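# Slide the cucumber between the bag's two layers

## Task

Take the cucumber out of the container and get all of it inside the bag, lying between the bag's two layers. At the end, every other item, the white ball included, must be in the container. The part of the bag holding the cucumber must rest on the table. No more than one corner of the bag may lie on an arm's base. No part of the bag may be inside the container, and none may stick out beyond the table edge by more than about a finger's width.

## Robot and tools

Robot: two arms, left_arm (carrying a left hand, on the +y side) and right_arm (carrying a right hand). Each hand has five fingers and a turnable thumb. Base poses in the scene frame: left_arm at (+0.015, +0.299, +0.003) m with quat_wxyz (+1.000, 0, 0, +0.022); right_arm at (-0.004, -0.366, +0.003) m with quat_wxyz (+1.000, 0, 0, -0.012). A post stands behind the arms. Loose objects may occasionally get nudged by outside pushes.

Frames: the scene frame has its origin at table height, midway between the nominal bases, with +z up, +x out over the table and +y toward left_arm. The table and the fixed cameras use the scene frame. Each hand's reported pose, velocity and target, and the wrist camera poses, are in that arm's own base frame. All motion offsets are taken along the axes of that arm's current Hand target.

Hand point: a point 0.05 m in front of the palm and 0.15 m from the wrist mounting face. Its +z runs along the straight fingers, and +y comes out of the palm. On the right hand, +x runs across the palm away from the thumb; on the left hand, +x points toward the thumb. Straight fingers extend 0.06 to 0.07 m past the point and sit 0.06 m behind it along -y. A wrist bracket on the little-finger side can strike objects.

Row layout (shared by execute_actions and move): one flat list of 28 numbers, each in [-1, 1], always covering both arms. The order is: left dx, dy, dz, rx, ry, rz; left little, ring, middle, index, thumb_bend, thumb_turn, force_limit, speed; then the same 14 numbers for the right arm.

Pose numbers are offsets, not poses. They are measured from that arm's Hand target as it stood when the action or move began, along that target's axes. A value of 1.0 means 0.6 m, or 180 degrees for rotation. rx, ry, rz together form a single rotation vector. Sending 0 for all six pose numbers asks that arm for nothing new.

Hand numbers are absolute targets. For fingers, -1 is straight and +1 is curled. For thumb_bend, -1 is straight and +1 is fully bent. For thumb_turn, -1 puts the thumb beside the palm and +1 puts it opposite the fingers. force_limit runs from about 0 N at -1 to 10 N at +1, or 15 N for the two thumb motors. speed rises from almost nothing at -1 to full at +0.48 and stays full up to +1. For a gentle grip, use speed -0.94 or lower. There is no 'no change' value: to keep a hand as it is, resend the eight numbers of its last executed row. If no row has been sent to that hand yet, send its hand_measured values followed by its hand_force_limit and hand_speed. With the thumb turned in front of the palm, the hand can wrap around objects roughly 0.035 to 0.065 m thick. Thumb tip and index pad can pinch light items.

execute_actions(actions, cameras): actions is a list of actions. Each action is a table of up to 15 rows, one row per 1/30 s step. A short table repeats its last row until step 15. Every row in an action is an offset from the same start pose, so rows do not add up within an action. Each new action starts from the current Hand target, so repeating an offset moves the arm again. cameras takes names, ["all"] or []. Images come only if you ask for them or if actions is empty.

move(target, speed, blend, blocking, cameras): target is one 28-number row or a list of up to 15 rows. Every row is an offset from the Hand targets at the start of the move, not from the previous row. speed is the path speed in m/s, from 0.002 to 4.3 (default 0.25), with turns capped at twice that value in rad/s. blend is a corner-rounding radius in m; the default 0 stops at each target. Paths run straight, avoid nothing, and end after 10 s even if short of the target. blocking=false returns after about 0.5 s while the arms keep moving. The result adds a 'move:' line giving the ending (done, off_target, moving, held, fault) and any limits (paced = pose clipped, held = steps withheld).

wait(seconds 0 to 3600) lets time pass without new commands. stop brakes a running move. zoom_image(camera, region [x0,y0,x1,y1], at most 504x504 pixels) enlarges part of the latest image from that camera. show_instructions shows the reference pages. finished_scene(scene=1) ends the scene for good.

Cameras: cam_head_left, cam_head_right, cam_high, cam_left_wrist, cam_right_wrist, each 672x504.

Reading results: end_effector_position is in metres and end_effector_quat_wxyz in the arm's base frame. Hand target is the last commanded pose after clipping, and it is the base for the next offsets. hand_measured, hand_stopped_by (moving, target, force, stalled, fault) and hand_load_n list six values in motor order. Load is positive when the finger is pushed open. A load falling near 0 means the grip was lost. Joint velocities may be summarised as 'within noise'. Wrist torques 3 and 4 wrap at ±28 N m.

Cautions: the hand often rests 1 to 3 cm (sometimes 5 cm) short of its command, usually low. A later execute_actions call re-requests the target, or you can send the missing distance yourself. Commanded orientation is clipped to within 40 degrees of the current one. An arm that meets resistance keeps pushing until you command it back past its position. Fast moves hit harder. Avoid dropping things even a few mm, releasing moving objects, slamming, pushing fixed or heavy items hard, straining the fingers, and any contact between the two arms or hands, which can fail the scene. Anything left off the table fails the task. Holding loads or keeping arms stretched heats the motors, and at 100 °C the arm goes limp for 30 to 60 s. Time keeps running while you think.

Each tool is called after "Emit:" in YAML: its name, and indented under it one key for each argument.

Reference images:

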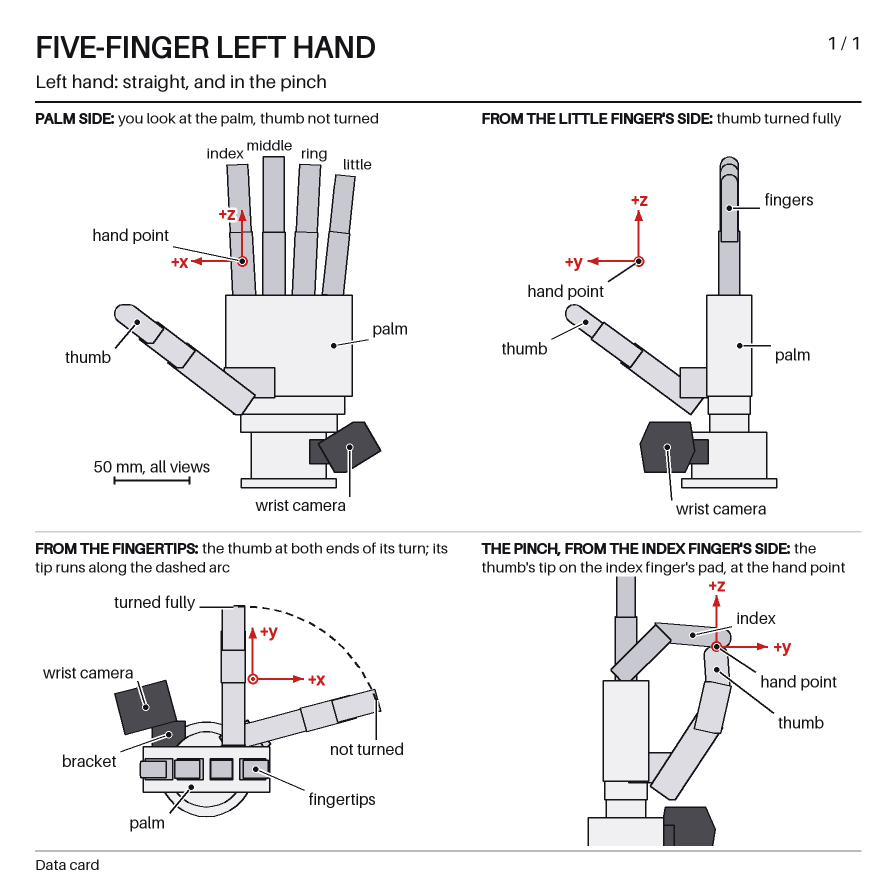

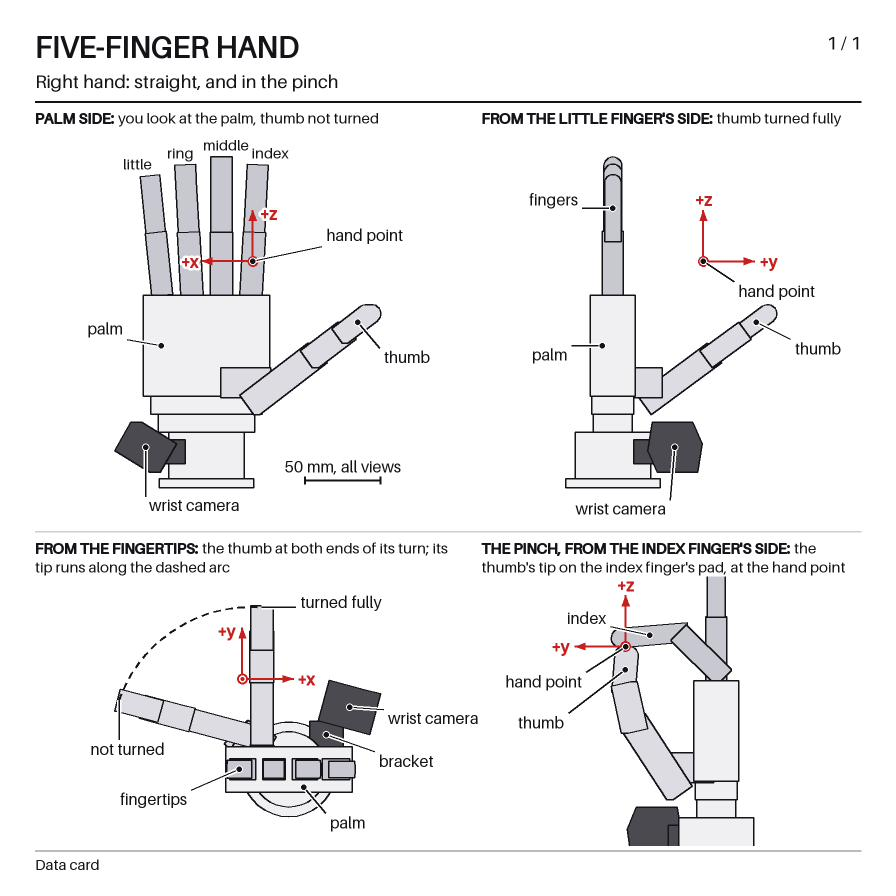

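## Session

Emit:
execute_actions:
  actions: []

Scene clock: 0.00 s.
left_arm: end_effector_position=(+0.0754, -0.3771, +0.2201) hand_measured=(-1.000, -1.000, -1.000, -1.000, -1.000, -1.000) hand_load_n=(+0.0, +0.0, +0.0, +0.0, +0.0, +0.0) hand_stopped_by=(target, target, target, target, target, target) hand_force_limit=0.00 hand_speed=-0.80 end_effector_quat_wxyz=(+0.360, -0.234, +0.867, -0.252) | right_arm: end_effector_position=(+0.5210, -0.0210, +0.1645) hand_measured=(-1.000, -1.000, -1.000, -1.000, -1.000, -1.000) hand_load_n=(+0.0, +0.0, +0.0, +0.0, +0.0, +0.0) hand_stopped_by=(target, target, target, target, target, target) hand_force_limit=0.00 hand_speed=-0.80 end_effector_quat_wxyz=(+0.487, -0.001, +0.870, +0.077)
Joint positions: left_arm=[-1.67 1.214 1.091 -1.142 -0.871 -0.483] | right_arm=[-0.293 1.349 0.657 0.105 -0.384 1.482]
Joint velocities: within noise
Joint torques (N m): no reading
Heat: left arm: hottest waist 30 °C; right arm: hottest wrist roll 31 °C.
Hand target: left_arm +0.0747, -0.3831, +0.2267; +0.357, -0.237, +0.866, -0.259 | right_arm +0.5279, -0.0230, +0.1765; +0.498, -0.004, +0.864, +0.074

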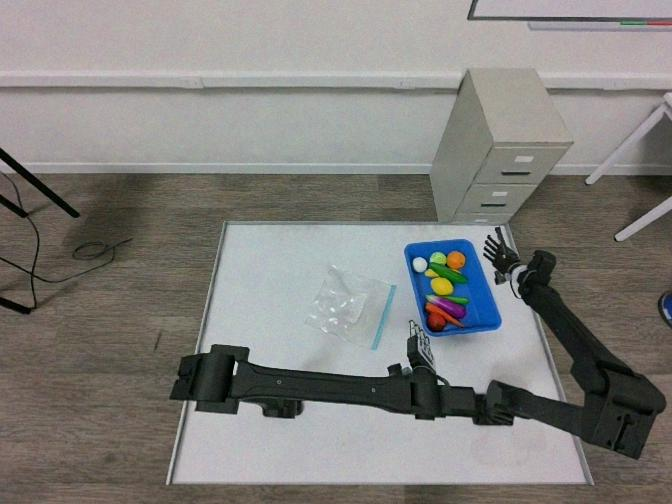

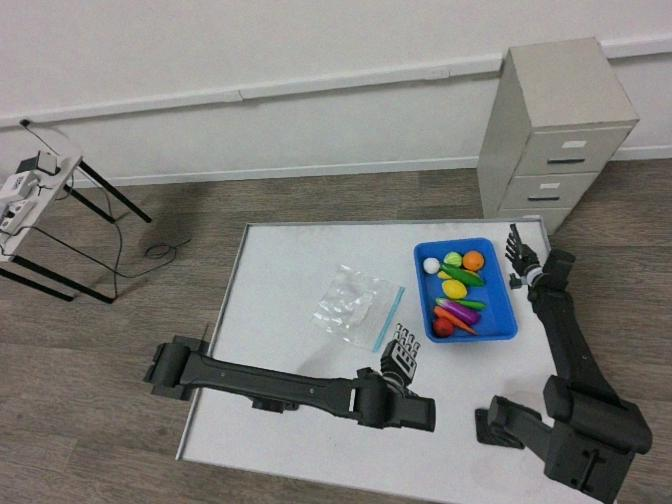

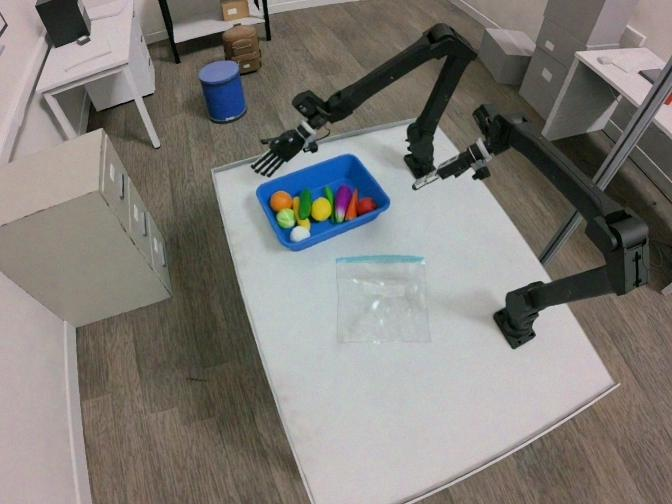

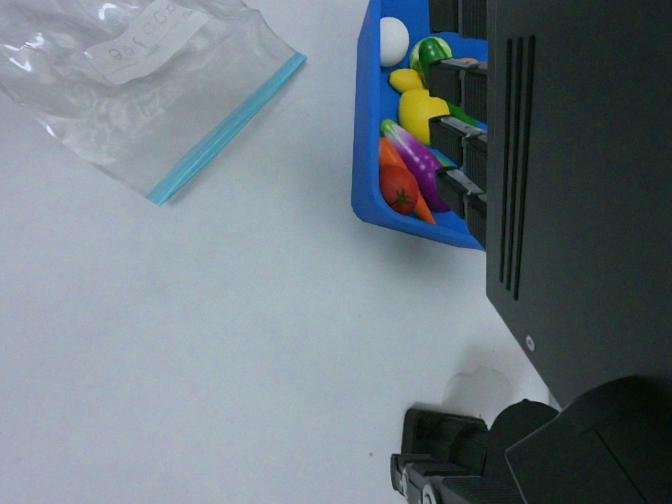

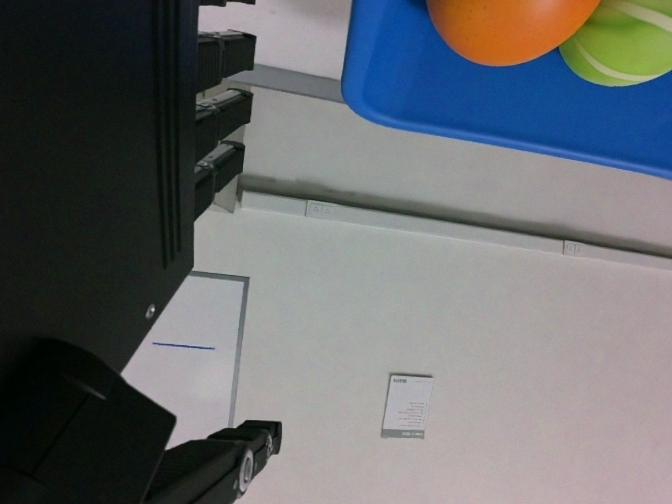

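Emit:
zoom_image:
  camera: "cam_head_left"
  region: [380, 220, 520, 350]

Emit:
zoom_image:
  camera: "cam_head_left"
  region: [280, 240, 420, 370]

Emit:
zoom_image:
  camera: "cam_high"
  region: [230, 120, 450, 360]

Emit:
zoom_image:
  camera: "cam_left_wrist"
  region: [0, 0, 504, 300]

Scaled by 3.600.

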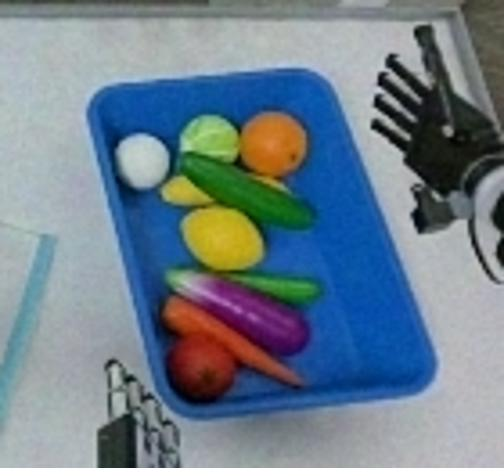

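Scaled by 3.600.

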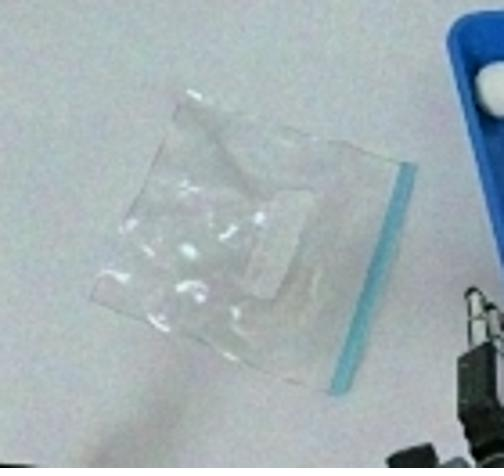

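Scaled by 2.100.

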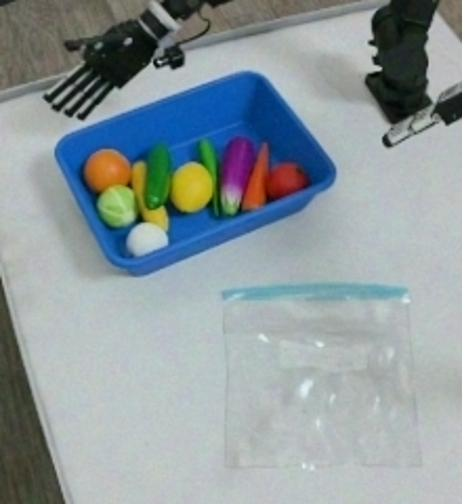

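Scaled by 1.000.

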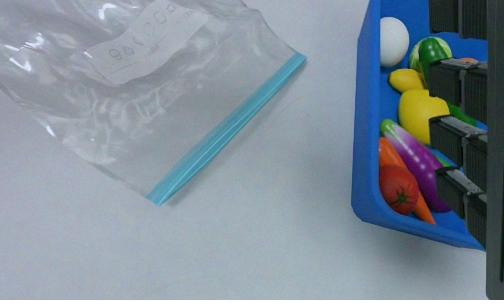

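Emit:
zoom_image:
  camera: "cam_left_wrist"
  region: [130, 40, 320, 220]

Emit:
zoom_image:
  camera: "cam_left_wrist"
  region: [350, 0, 500, 250]

Emit:
zoom_image:
  camera: "cam_head_right"
  region: [300, 220, 540, 370]

Emit:
zoom_image:
  camera: "cam_high"
  region: [320, 240, 450, 360]

Scaled by 2.653.

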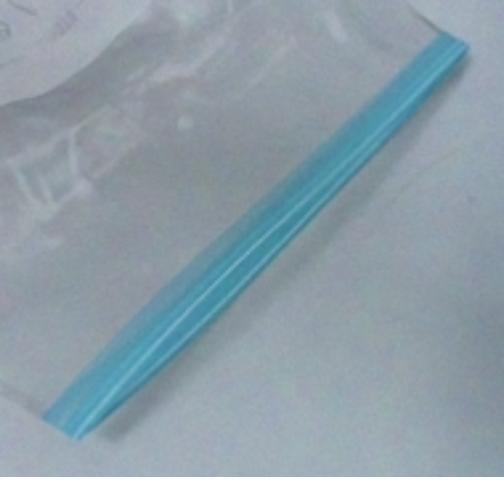

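Scaled by 2.016.

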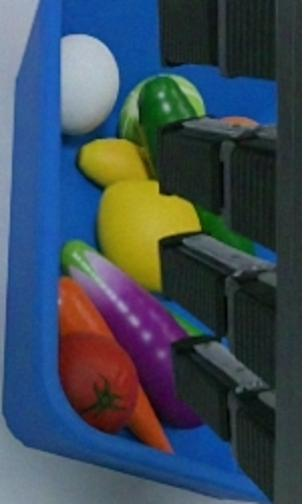

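Scaled by 2.100.

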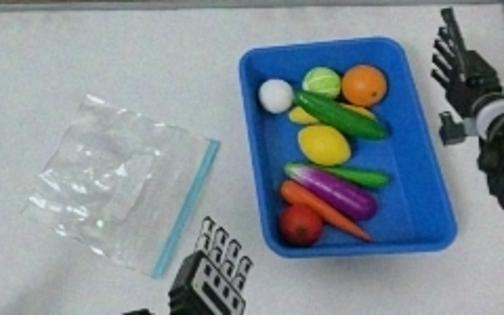

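Scaled by 3.877.

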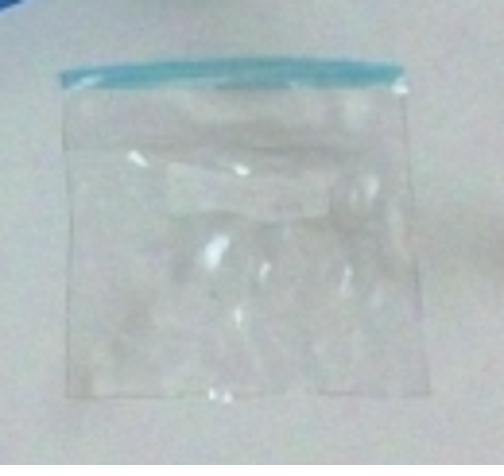

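Emit:
move:
  target:
    - [0,0,0,0,0,0,-1,-1,-1,-1,-1,-1,0,-0.8,-0.130,0.0315,-0.170,0,0,0,-1,-1,-1,-1,-1,-1,0,-0.8]
    - [0,0,0,0,0,0,-1,-1,-1,-1,-1,-1,0,-0.8,-0.054,0.0913,-0.368,-0.0007,0.2285,-0.3839,-1,-1,-1,-1,-1,-1,0,-0.8]
  speed: 0.2
  blend: 0.03
  cameras: ["cam_right_wrist","cam_head_left","cam_high"]

Scene clock: 388.27 s.
left_arm: end_effector_position=(+0.0754, -0.3771, +0.2201) hand_measured=(-1.000, -1.000, -1.000, -1.000, -1.000, -1.000) hand_load_n=(+0.0, +0.0, +0.0, +0.0, +0.0, +0.0) hand_stopped_by=(target, target, target, target, target, target) hand_force_limit=0.00 hand_speed=-0.80 end_effector_quat_wxyz=(+0.360, -0.234, +0.867, -0.252) | right_arm: end_effector_position=(+0.3431, -0.0011, +0.3045) hand_measured=(-1.000, -1.000, -1.000, -1.000, -1.000, -1.000) hand_load_n=(+0.0, +0.0, +0.0, +0.0, +0.0, +0.0) hand_stopped_by=(target, target, target, target, target, target) hand_force_limit=0.00 hand_speed=-0.80 end_effector_quat_wxyz=(+0.129, -0.501, +0.829, -0.214)
Joint positions: left_arm=[-1.67 1.214 1.091 -1.142 -0.871 -0.483] | right_arm=[-0.03 1.033 1.242 -1.32 0.214 0.403]
Joint torques (N m): left_arm=[0.56 -9.05 12.81 0.79 -0.55 -0.01] | right_arm=[-0.44 -3.6 10.07 1.01 0.11 -0.11]
Heat: left arm: hottest elbow 42 °C; right arm: hottest elbow 33 °C.
Hand target: left_arm +0.0747, -0.3831, +0.2267; +0.357, -0.237, +0.866, -0.259 | right_arm +0.3498, +0.0000, +0.3197; +0.136, -0.507, +0.822, -0.221
Off the commanded pose: left_arm 0.009 m, 1 deg | right_arm 0.017 m, 2 deg.
move: off_target (right_arm)
cam_right_wrist: T_world_to_cam=[[-0.83757, 0.17258, -0.51835, 0.45359], [-0.02877, 0.93354, 0.35731, -0.09974], [0.54557, 0.31419, -0.77694, 0.15902]] pos_world=[0.29029, -0.03513, 0.3943]
Images, in order (width x height): cam_head_left 672x504, cam_high 672x504, cam_right_wrist 672x504.

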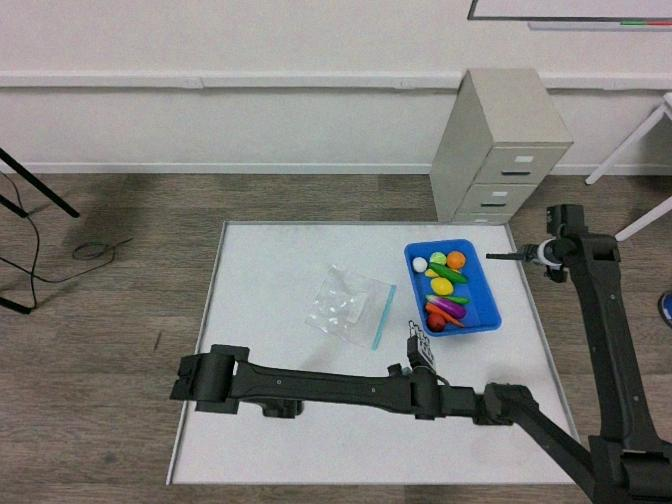

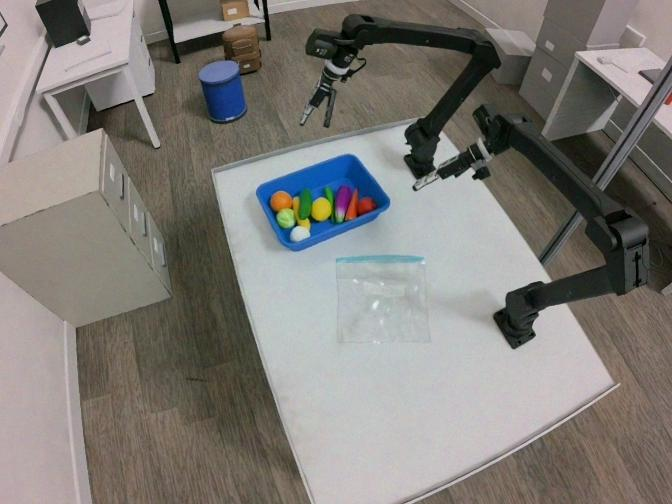

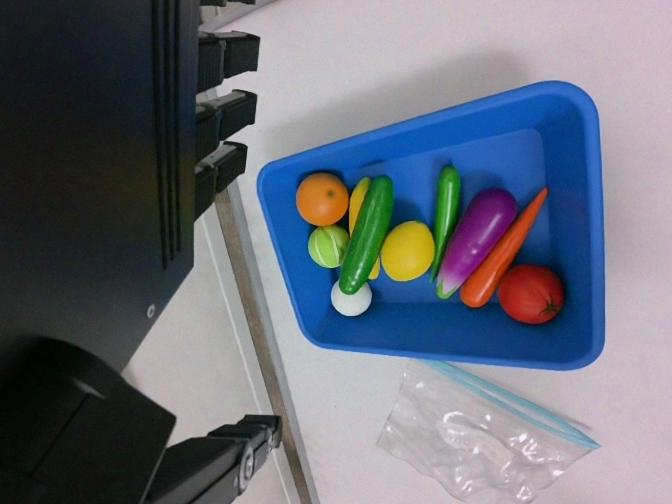

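Emit:
zoom_image:
  camera: "cam_right_wrist"
  region: [280, 150, 480, 330]

Emit:
zoom_image:
  camera: "cam_right_wrist"
  region: [370, 340, 620, 500]

Scaled by 2.520.

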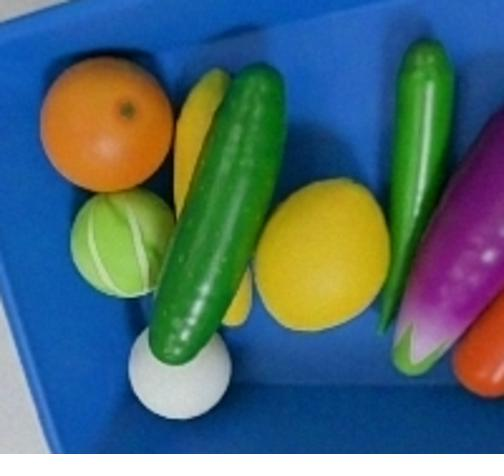

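Scaled by 2.016.

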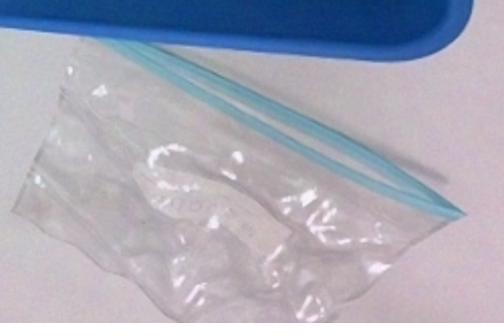

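Emit:
zoom_image:
  camera: "cam_head_left"
  region: [400, 235, 510, 345]

Emit:
zoom_image:
  camera: "cam_high"
  region: [250, 145, 400, 255]

Scaled by 4.582.

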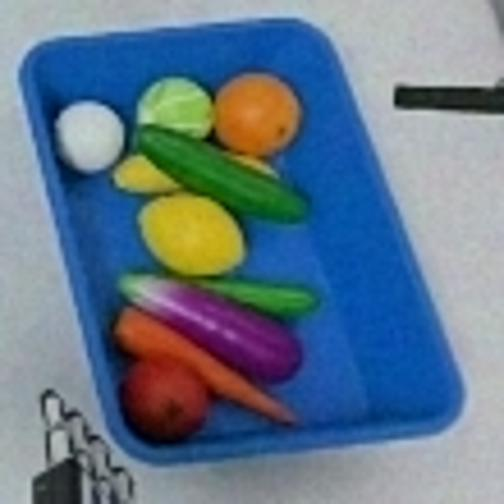

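Scaled by 3.360.

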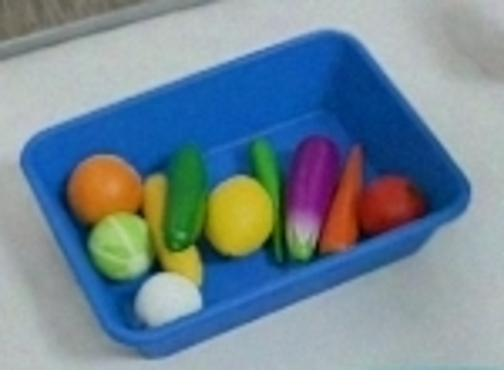

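Emit:
wait:
  seconds: 0.1
  cameras: ["all"]

Scene clock: 465.10 s.
left_arm: end_effector_position=(+0.0754, -0.3771, +0.2201) hand_measured=(-1.000, -1.000, -1.000, -1.000, -1.000, -1.000) hand_load_n=(+0.0, +0.0, +0.0, +0.0, +0.0, +0.0) hand_stopped_by=(target, target, target, target, target, target) hand_force_limit=0.00 hand_speed=-0.80 end_effector_quat_wxyz=(+0.360, -0.234, +0.867, -0.252) | right_arm: end_effector_position=(+0.3431, -0.0012, +0.3045) hand_measured=(-1.000, -1.000, -1.000, -1.000, -1.000, -1.000) hand_load_n=(+0.0, +0.0, +0.0, +0.0, +0.0, +0.0) hand_stopped_by=(target, target, target, target, target, target) hand_force_limit=0.00 hand_speed=-0.80 end_effector_quat_wxyz=(+0.129, -0.501, +0.828, -0.214)
Joint positions: left_arm=[-1.67 1.214 1.091 -1.142 -0.871 -0.483] | right_arm=[-0.03 1.033 1.242 -1.32 0.214 0.402]
Joint torques (N m): left_arm=[0.73 -8.82 12.78 0.76 -0.55 0.01] | right_arm=[-0.62 -3.66 10.04 1.06 0.11 -0.15]
Heat: left arm: hottest elbow 42 °C; right arm: hottest elbow 36 °C.
Hand target: left_arm +0.0747, -0.3831, +0.2267; +0.357, -0.237, +0.866, -0.259 | right_arm +0.3498, +0.0000, +0.3197; +0.136, -0.507, +0.822, -0.221
Off the commanded pose: left_arm 0.009 m, 1 deg | right_arm 0.017 m, 2 deg.
wait: 0.10 s; at rest from the start
cam_right_wrist: T_world_to_cam=[[-0.83769, 0.17226, -0.51826, 0.45358], [-0.02904, 0.93357, 0.35723, -0.09963], [0.54537, 0.31429, -0.77704, 0.15912]] pos_world=[0.29029, -0.03513, 0.3943]

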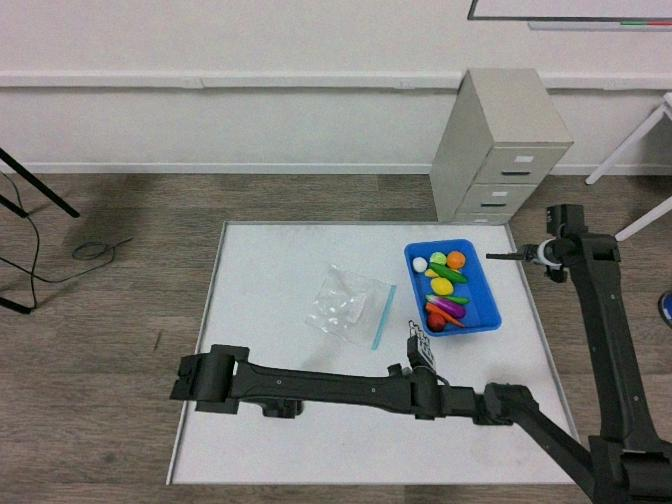

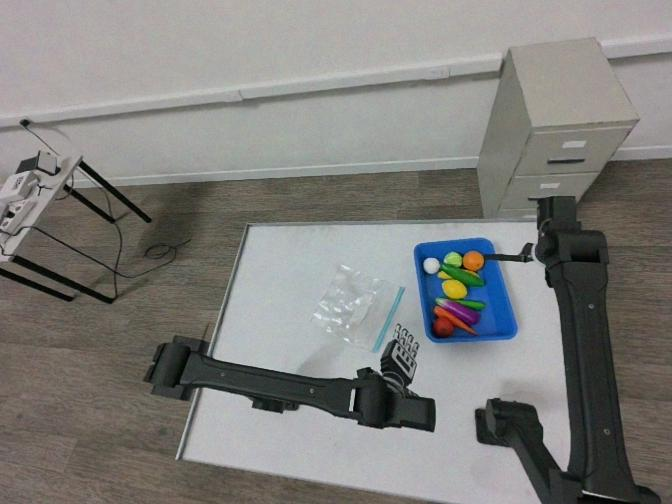

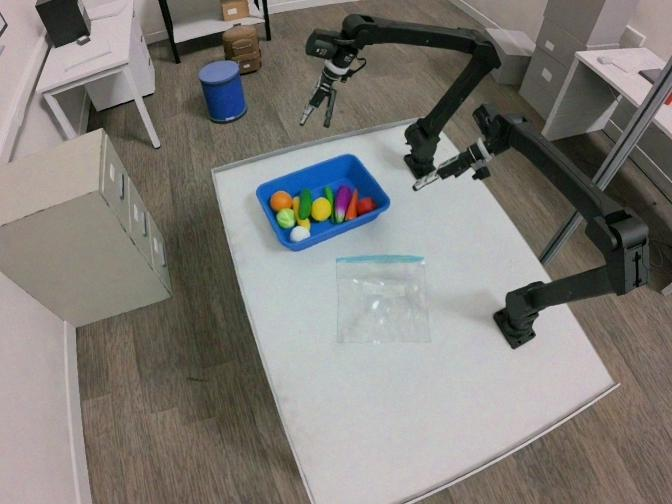

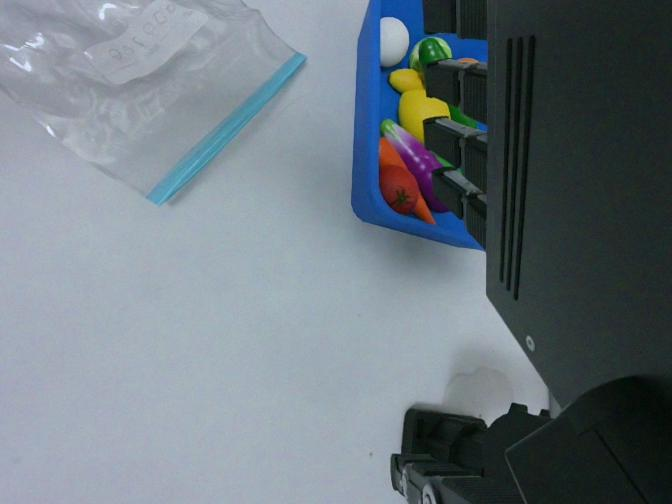

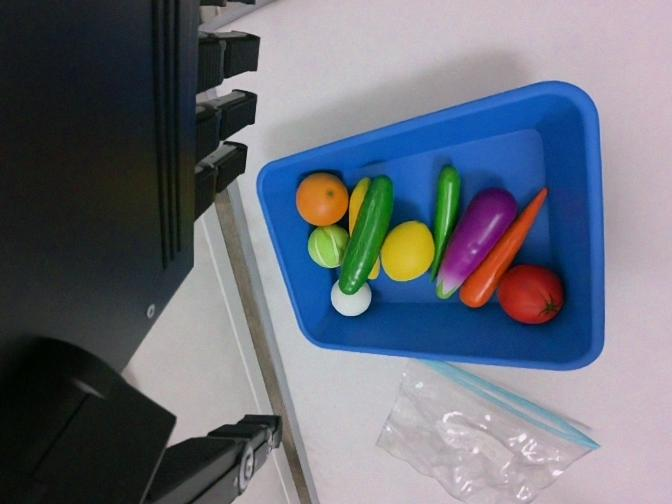

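Emit:
zoom_image:
  camera: "cam_head_right"
  region: [400, 190, 580, 350]

Emit:
zoom_image:
  camera: "cam_head_left"
  region: [400, 190, 580, 350]

Emit:
zoom_image:
  camera: "cam_high"
  region: [240, 10, 400, 170]

Scaled by 2.800.

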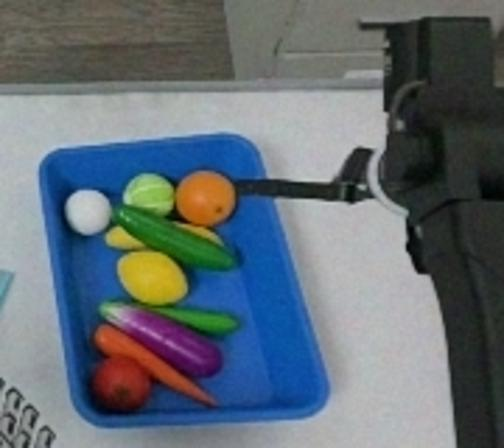

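Scaled by 2.800.

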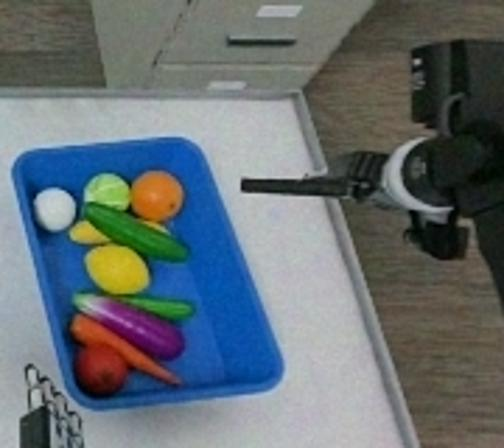

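Scaled by 3.150.

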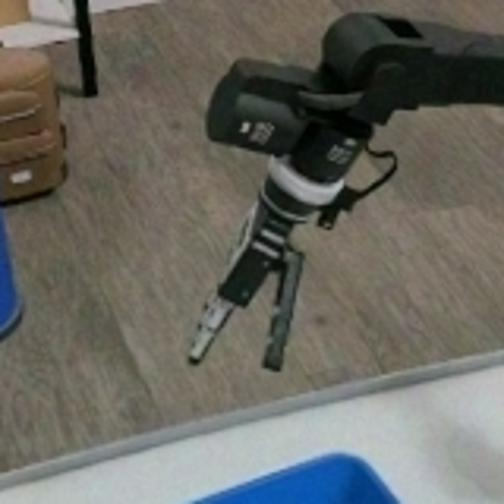

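Emit:
move:
  target: [0,0,0,0,0,0,-1,-1,-1,-1,-1,-1,0,-0.8,-0.1633,0.0305,0.2133,0.0556,0,0,1,1,-0.5,-0.5,-0.5,1,0,0]
  speed: 0.15
  cameras: ["cam_right_wrist","cam_head_left","cam_head_right","cam_high"]

Scene clock: 579.73 s.
left_arm: end_effector_position=(+0.0754, -0.3771, +0.2201) hand_measured=(-1.000, -1.000, -1.000, -1.000, -1.000, -1.000) hand_load_n=(+0.0, +0.0, +0.0, +0.0, +0.0, +0.0) hand_stopped_by=(target, target, target, target, target, target) hand_force_limit=0.00 hand_speed=-0.80 end_effector_quat_wxyz=(+0.360, -0.234, +0.867, -0.252) | right_arm: end_effector_position=(+0.4300, +0.0621, +0.1976) hand_measured=(+1.000, +1.000, -0.500, -0.500, -0.500, +1.000) hand_load_n=(+0.0, +0.0, +0.0, +0.0, +0.0, +0.0) hand_stopped_by=(target, target, target, target, target, target) hand_force_limit=0.00 hand_speed=0.00 end_effector_quat_wxyz=(+0.171, -0.500, +0.798, -0.290)
Joint positions: left_arm=[-1.67 1.214 1.091 -1.142 -0.871 -0.483] | right_arm=[0.202 1.177 1.027 -0.855 0.41 0.533]
Joint torques (N m): left_arm=[0.56 -9 12.78 0.7 -0.57 -0.02] | right_arm=[-0.67 -5.95 7.53 2.48 0.21 0.17]
Heat: left arm: hottest elbow 43 °C; right arm: hottest elbow 38 °C.
Hand target: left_arm +0.0747, -0.3831, +0.2267; +0.357, -0.237, +0.866, -0.259 | right_arm +0.4368, +0.0661, +0.1999; +0.180, -0.494, +0.799, -0.291
Off the commanded pose: left_arm 0.009 m, 1 deg | right_arm 0.008 m, 1 deg.
move: done
cam_right_wrist: T_world_to_cam=[[-0.75071, 0.09459, -0.65382, 0.45438], [-0.10141, 0.96147, 0.25554, -0.06848], [0.6528, 0.25814, -0.71219, -0.04682]] pos_world=[0.36473, 0.03495, 0.28124]
Images, in order (width x height): cam_head_left 672x504, cam_head_right 672x504, cam_high 672x504, cam_right_wrist 672x504.

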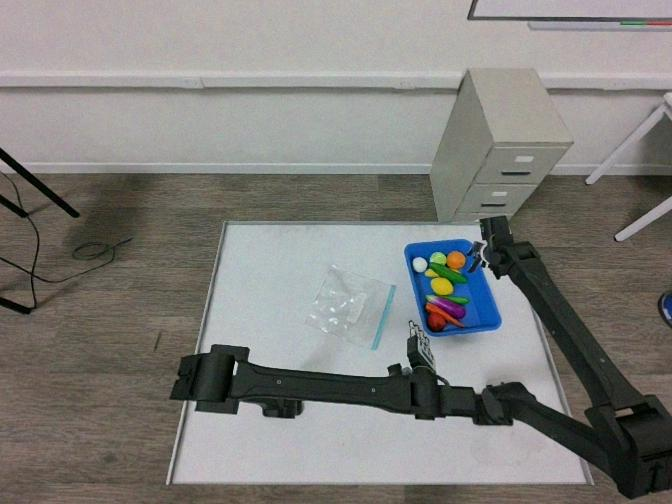

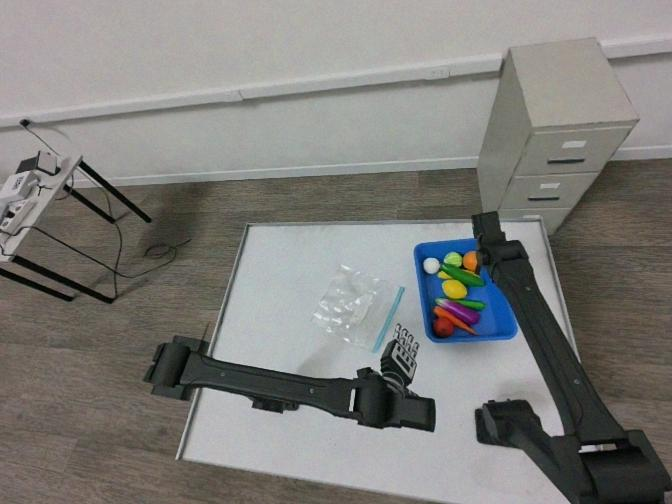

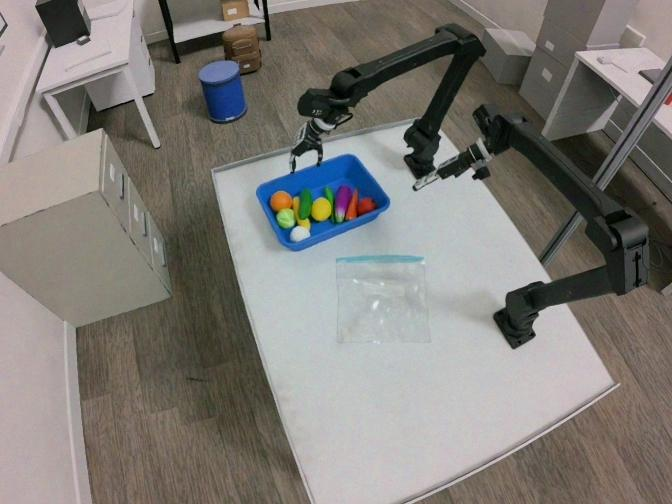

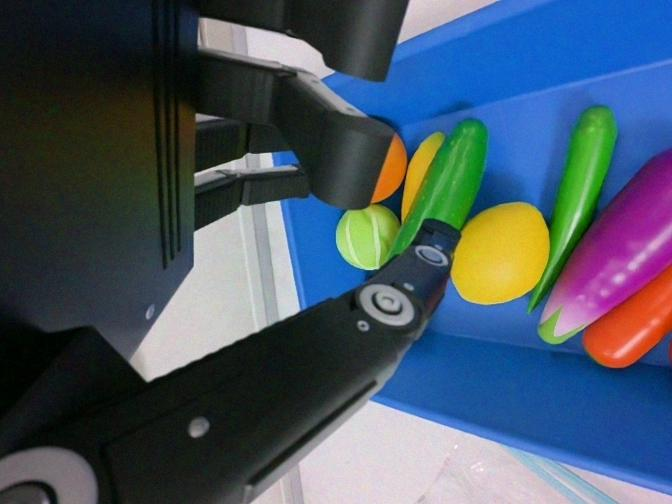

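Emit:
zoom_image:
  camera: "cam_right_wrist"
  region: [320, 90, 560, 310]

Emit:
zoom_image:
  camera: "cam_high"
  region: [240, 70, 400, 230]

Emit:
zoom_image:
  camera: "cam_head_left"
  region: [400, 190, 540, 330]

Emit:
zoom_image:
  camera: "cam_head_right"
  region: [410, 190, 550, 330]

Scaled by 2.100.

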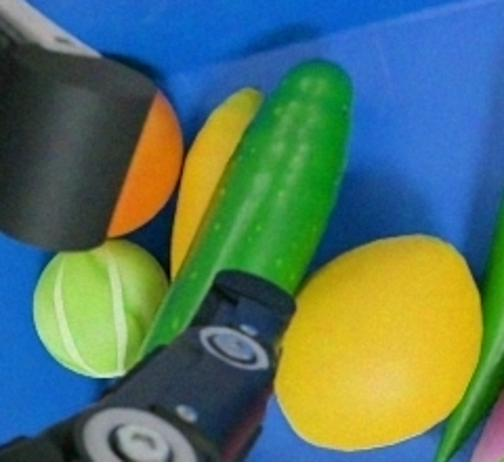

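Scaled by 3.150.

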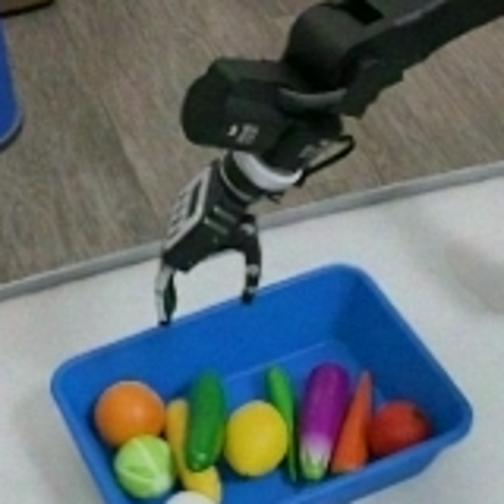

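Scaled by 3.600.

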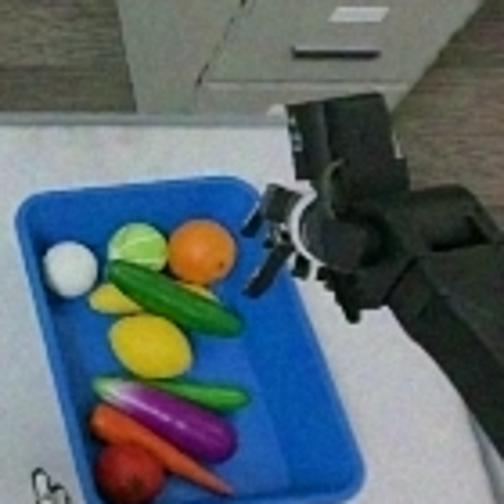

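Scaled by 3.600.

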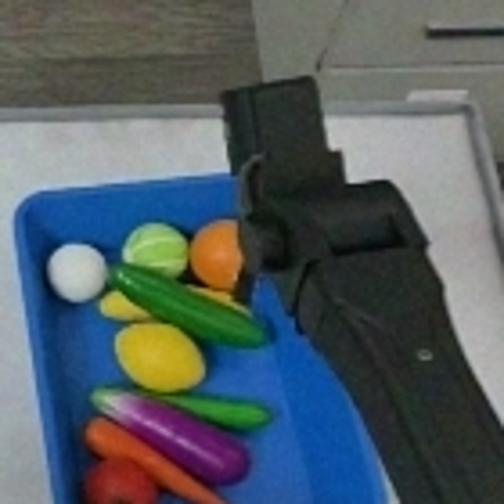

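Emit:
move:
  target: [0,0,0,0,0,0,-1,-1,-1,-1,-1,-1,0,-0.8,-0.0135,0.0687,0.0948,0,0,0,1,1,-0.5,-0.5,-0.5,1,0,0]
  speed: 0.1
  cameras: ["cam_right_wrist","cam_head_left","cam_high"]

Scene clock: 726.90 s.
left_arm: end_effector_position=(+0.0754, -0.3771, +0.2201) hand_measured=(-1.000, -1.000, -1.000, -1.000, -1.000, -1.000) hand_load_n=(+0.0, +0.0, +0.0, -0.5, +0.0, +0.0) hand_stopped_by=(target, target, target, target, target, target) hand_force_limit=0.00 hand_speed=-0.80 end_effector_quat_wxyz=(+0.360, -0.234, +0.867, -0.252) | right_arm: end_effector_position=(+0.4388, +0.0663, +0.1292) hand_measured=(+1.000, +1.000, -0.500, -0.500, -0.500, +1.000) hand_load_n=(+0.0, +0.5, +0.0, +0.0, +0.0, +0.0) hand_stopped_by=(target, target, target, target, target, target) hand_force_limit=0.00 hand_speed=0.00 end_effector_quat_wxyz=(+0.172, -0.499, +0.799, -0.290)
Joint positions: left_arm=[-1.67 1.214 1.091 -1.142 -0.871 -0.483] | right_arm=[0.209 1.25 0.9 -0.655 0.415 0.541]
Joint torques (N m): left_arm=[0.62 -8.76 12.79 0.75 -0.56 0.01] | right_arm=[-0.44 -6.42 7.04 2.24 0.2 0.16]
Heat: left arm: hottest elbow 44 °C; right arm: hottest elbow 36 °C.
Hand target: left_arm +0.0747, -0.3831, +0.2267; +0.357, -0.237, +0.866, -0.259 | right_arm +0.4449, +0.0709, +0.1295; +0.180, -0.494, +0.799, -0.291
Off the commanded pose: left_arm 0.009 m, 1 deg | right_arm 0.008 m, 1 deg.
move: done
cam_right_wrist: T_world_to_cam=[[-0.74832, 0.09675, -0.65624, 0.41498], [-0.10004, 0.96153, 0.25584, -0.0548], [0.65575, 0.2571, -0.70986, -0.10382]] pos_world=[0.37313, 0.03924, 0.21265]
Images, in order (width x height): cam_head_left 672x504, cam_high 672x504, cam_right_wrist 672x504.

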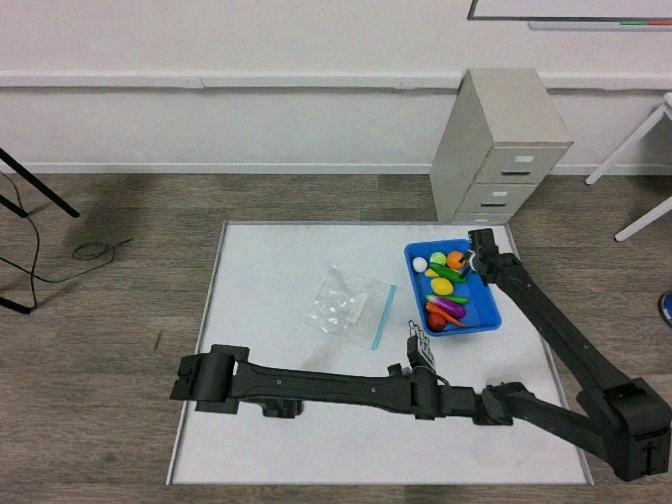

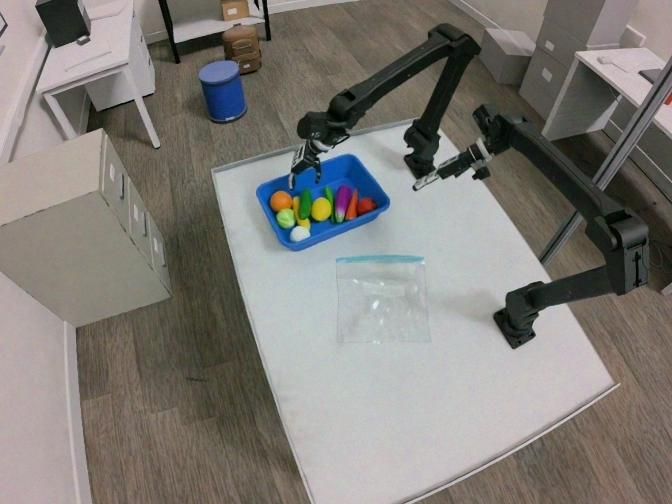

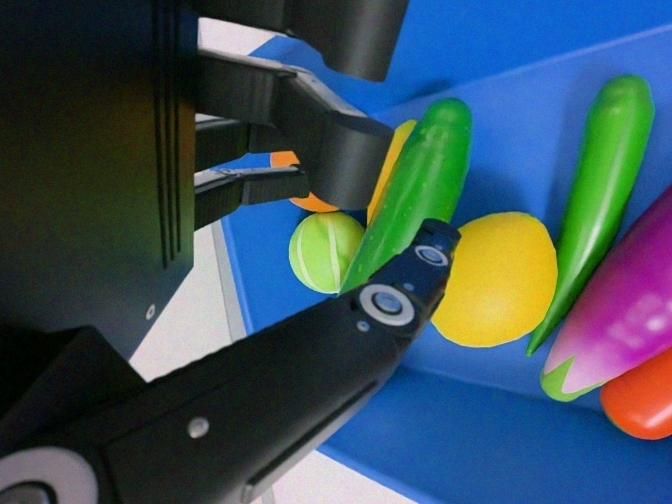

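Emit:
zoom_image:
  camera: "cam_right_wrist"
  region: [320, 70, 500, 310]

Emit:
zoom_image:
  camera: "cam_high"
  region: [260, 110, 380, 230]

Emit:
zoom_image:
  camera: "cam_head_left"
  region: [400, 220, 510, 330]

Scaled by 2.100.

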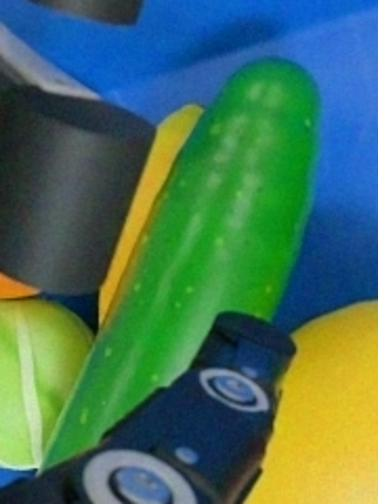

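Scaled by 4.200.

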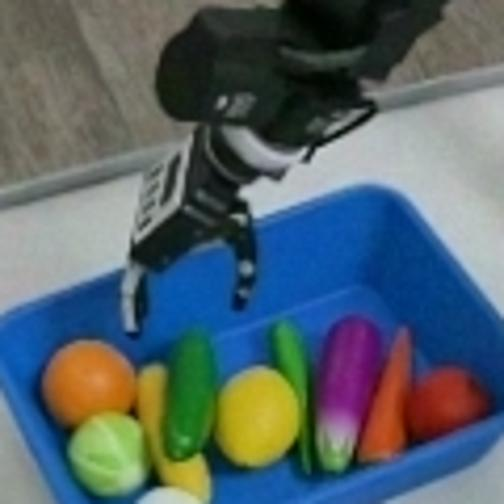

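Scaled by 4.582.

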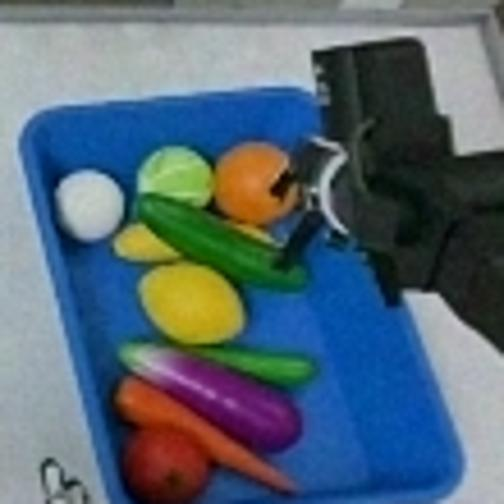

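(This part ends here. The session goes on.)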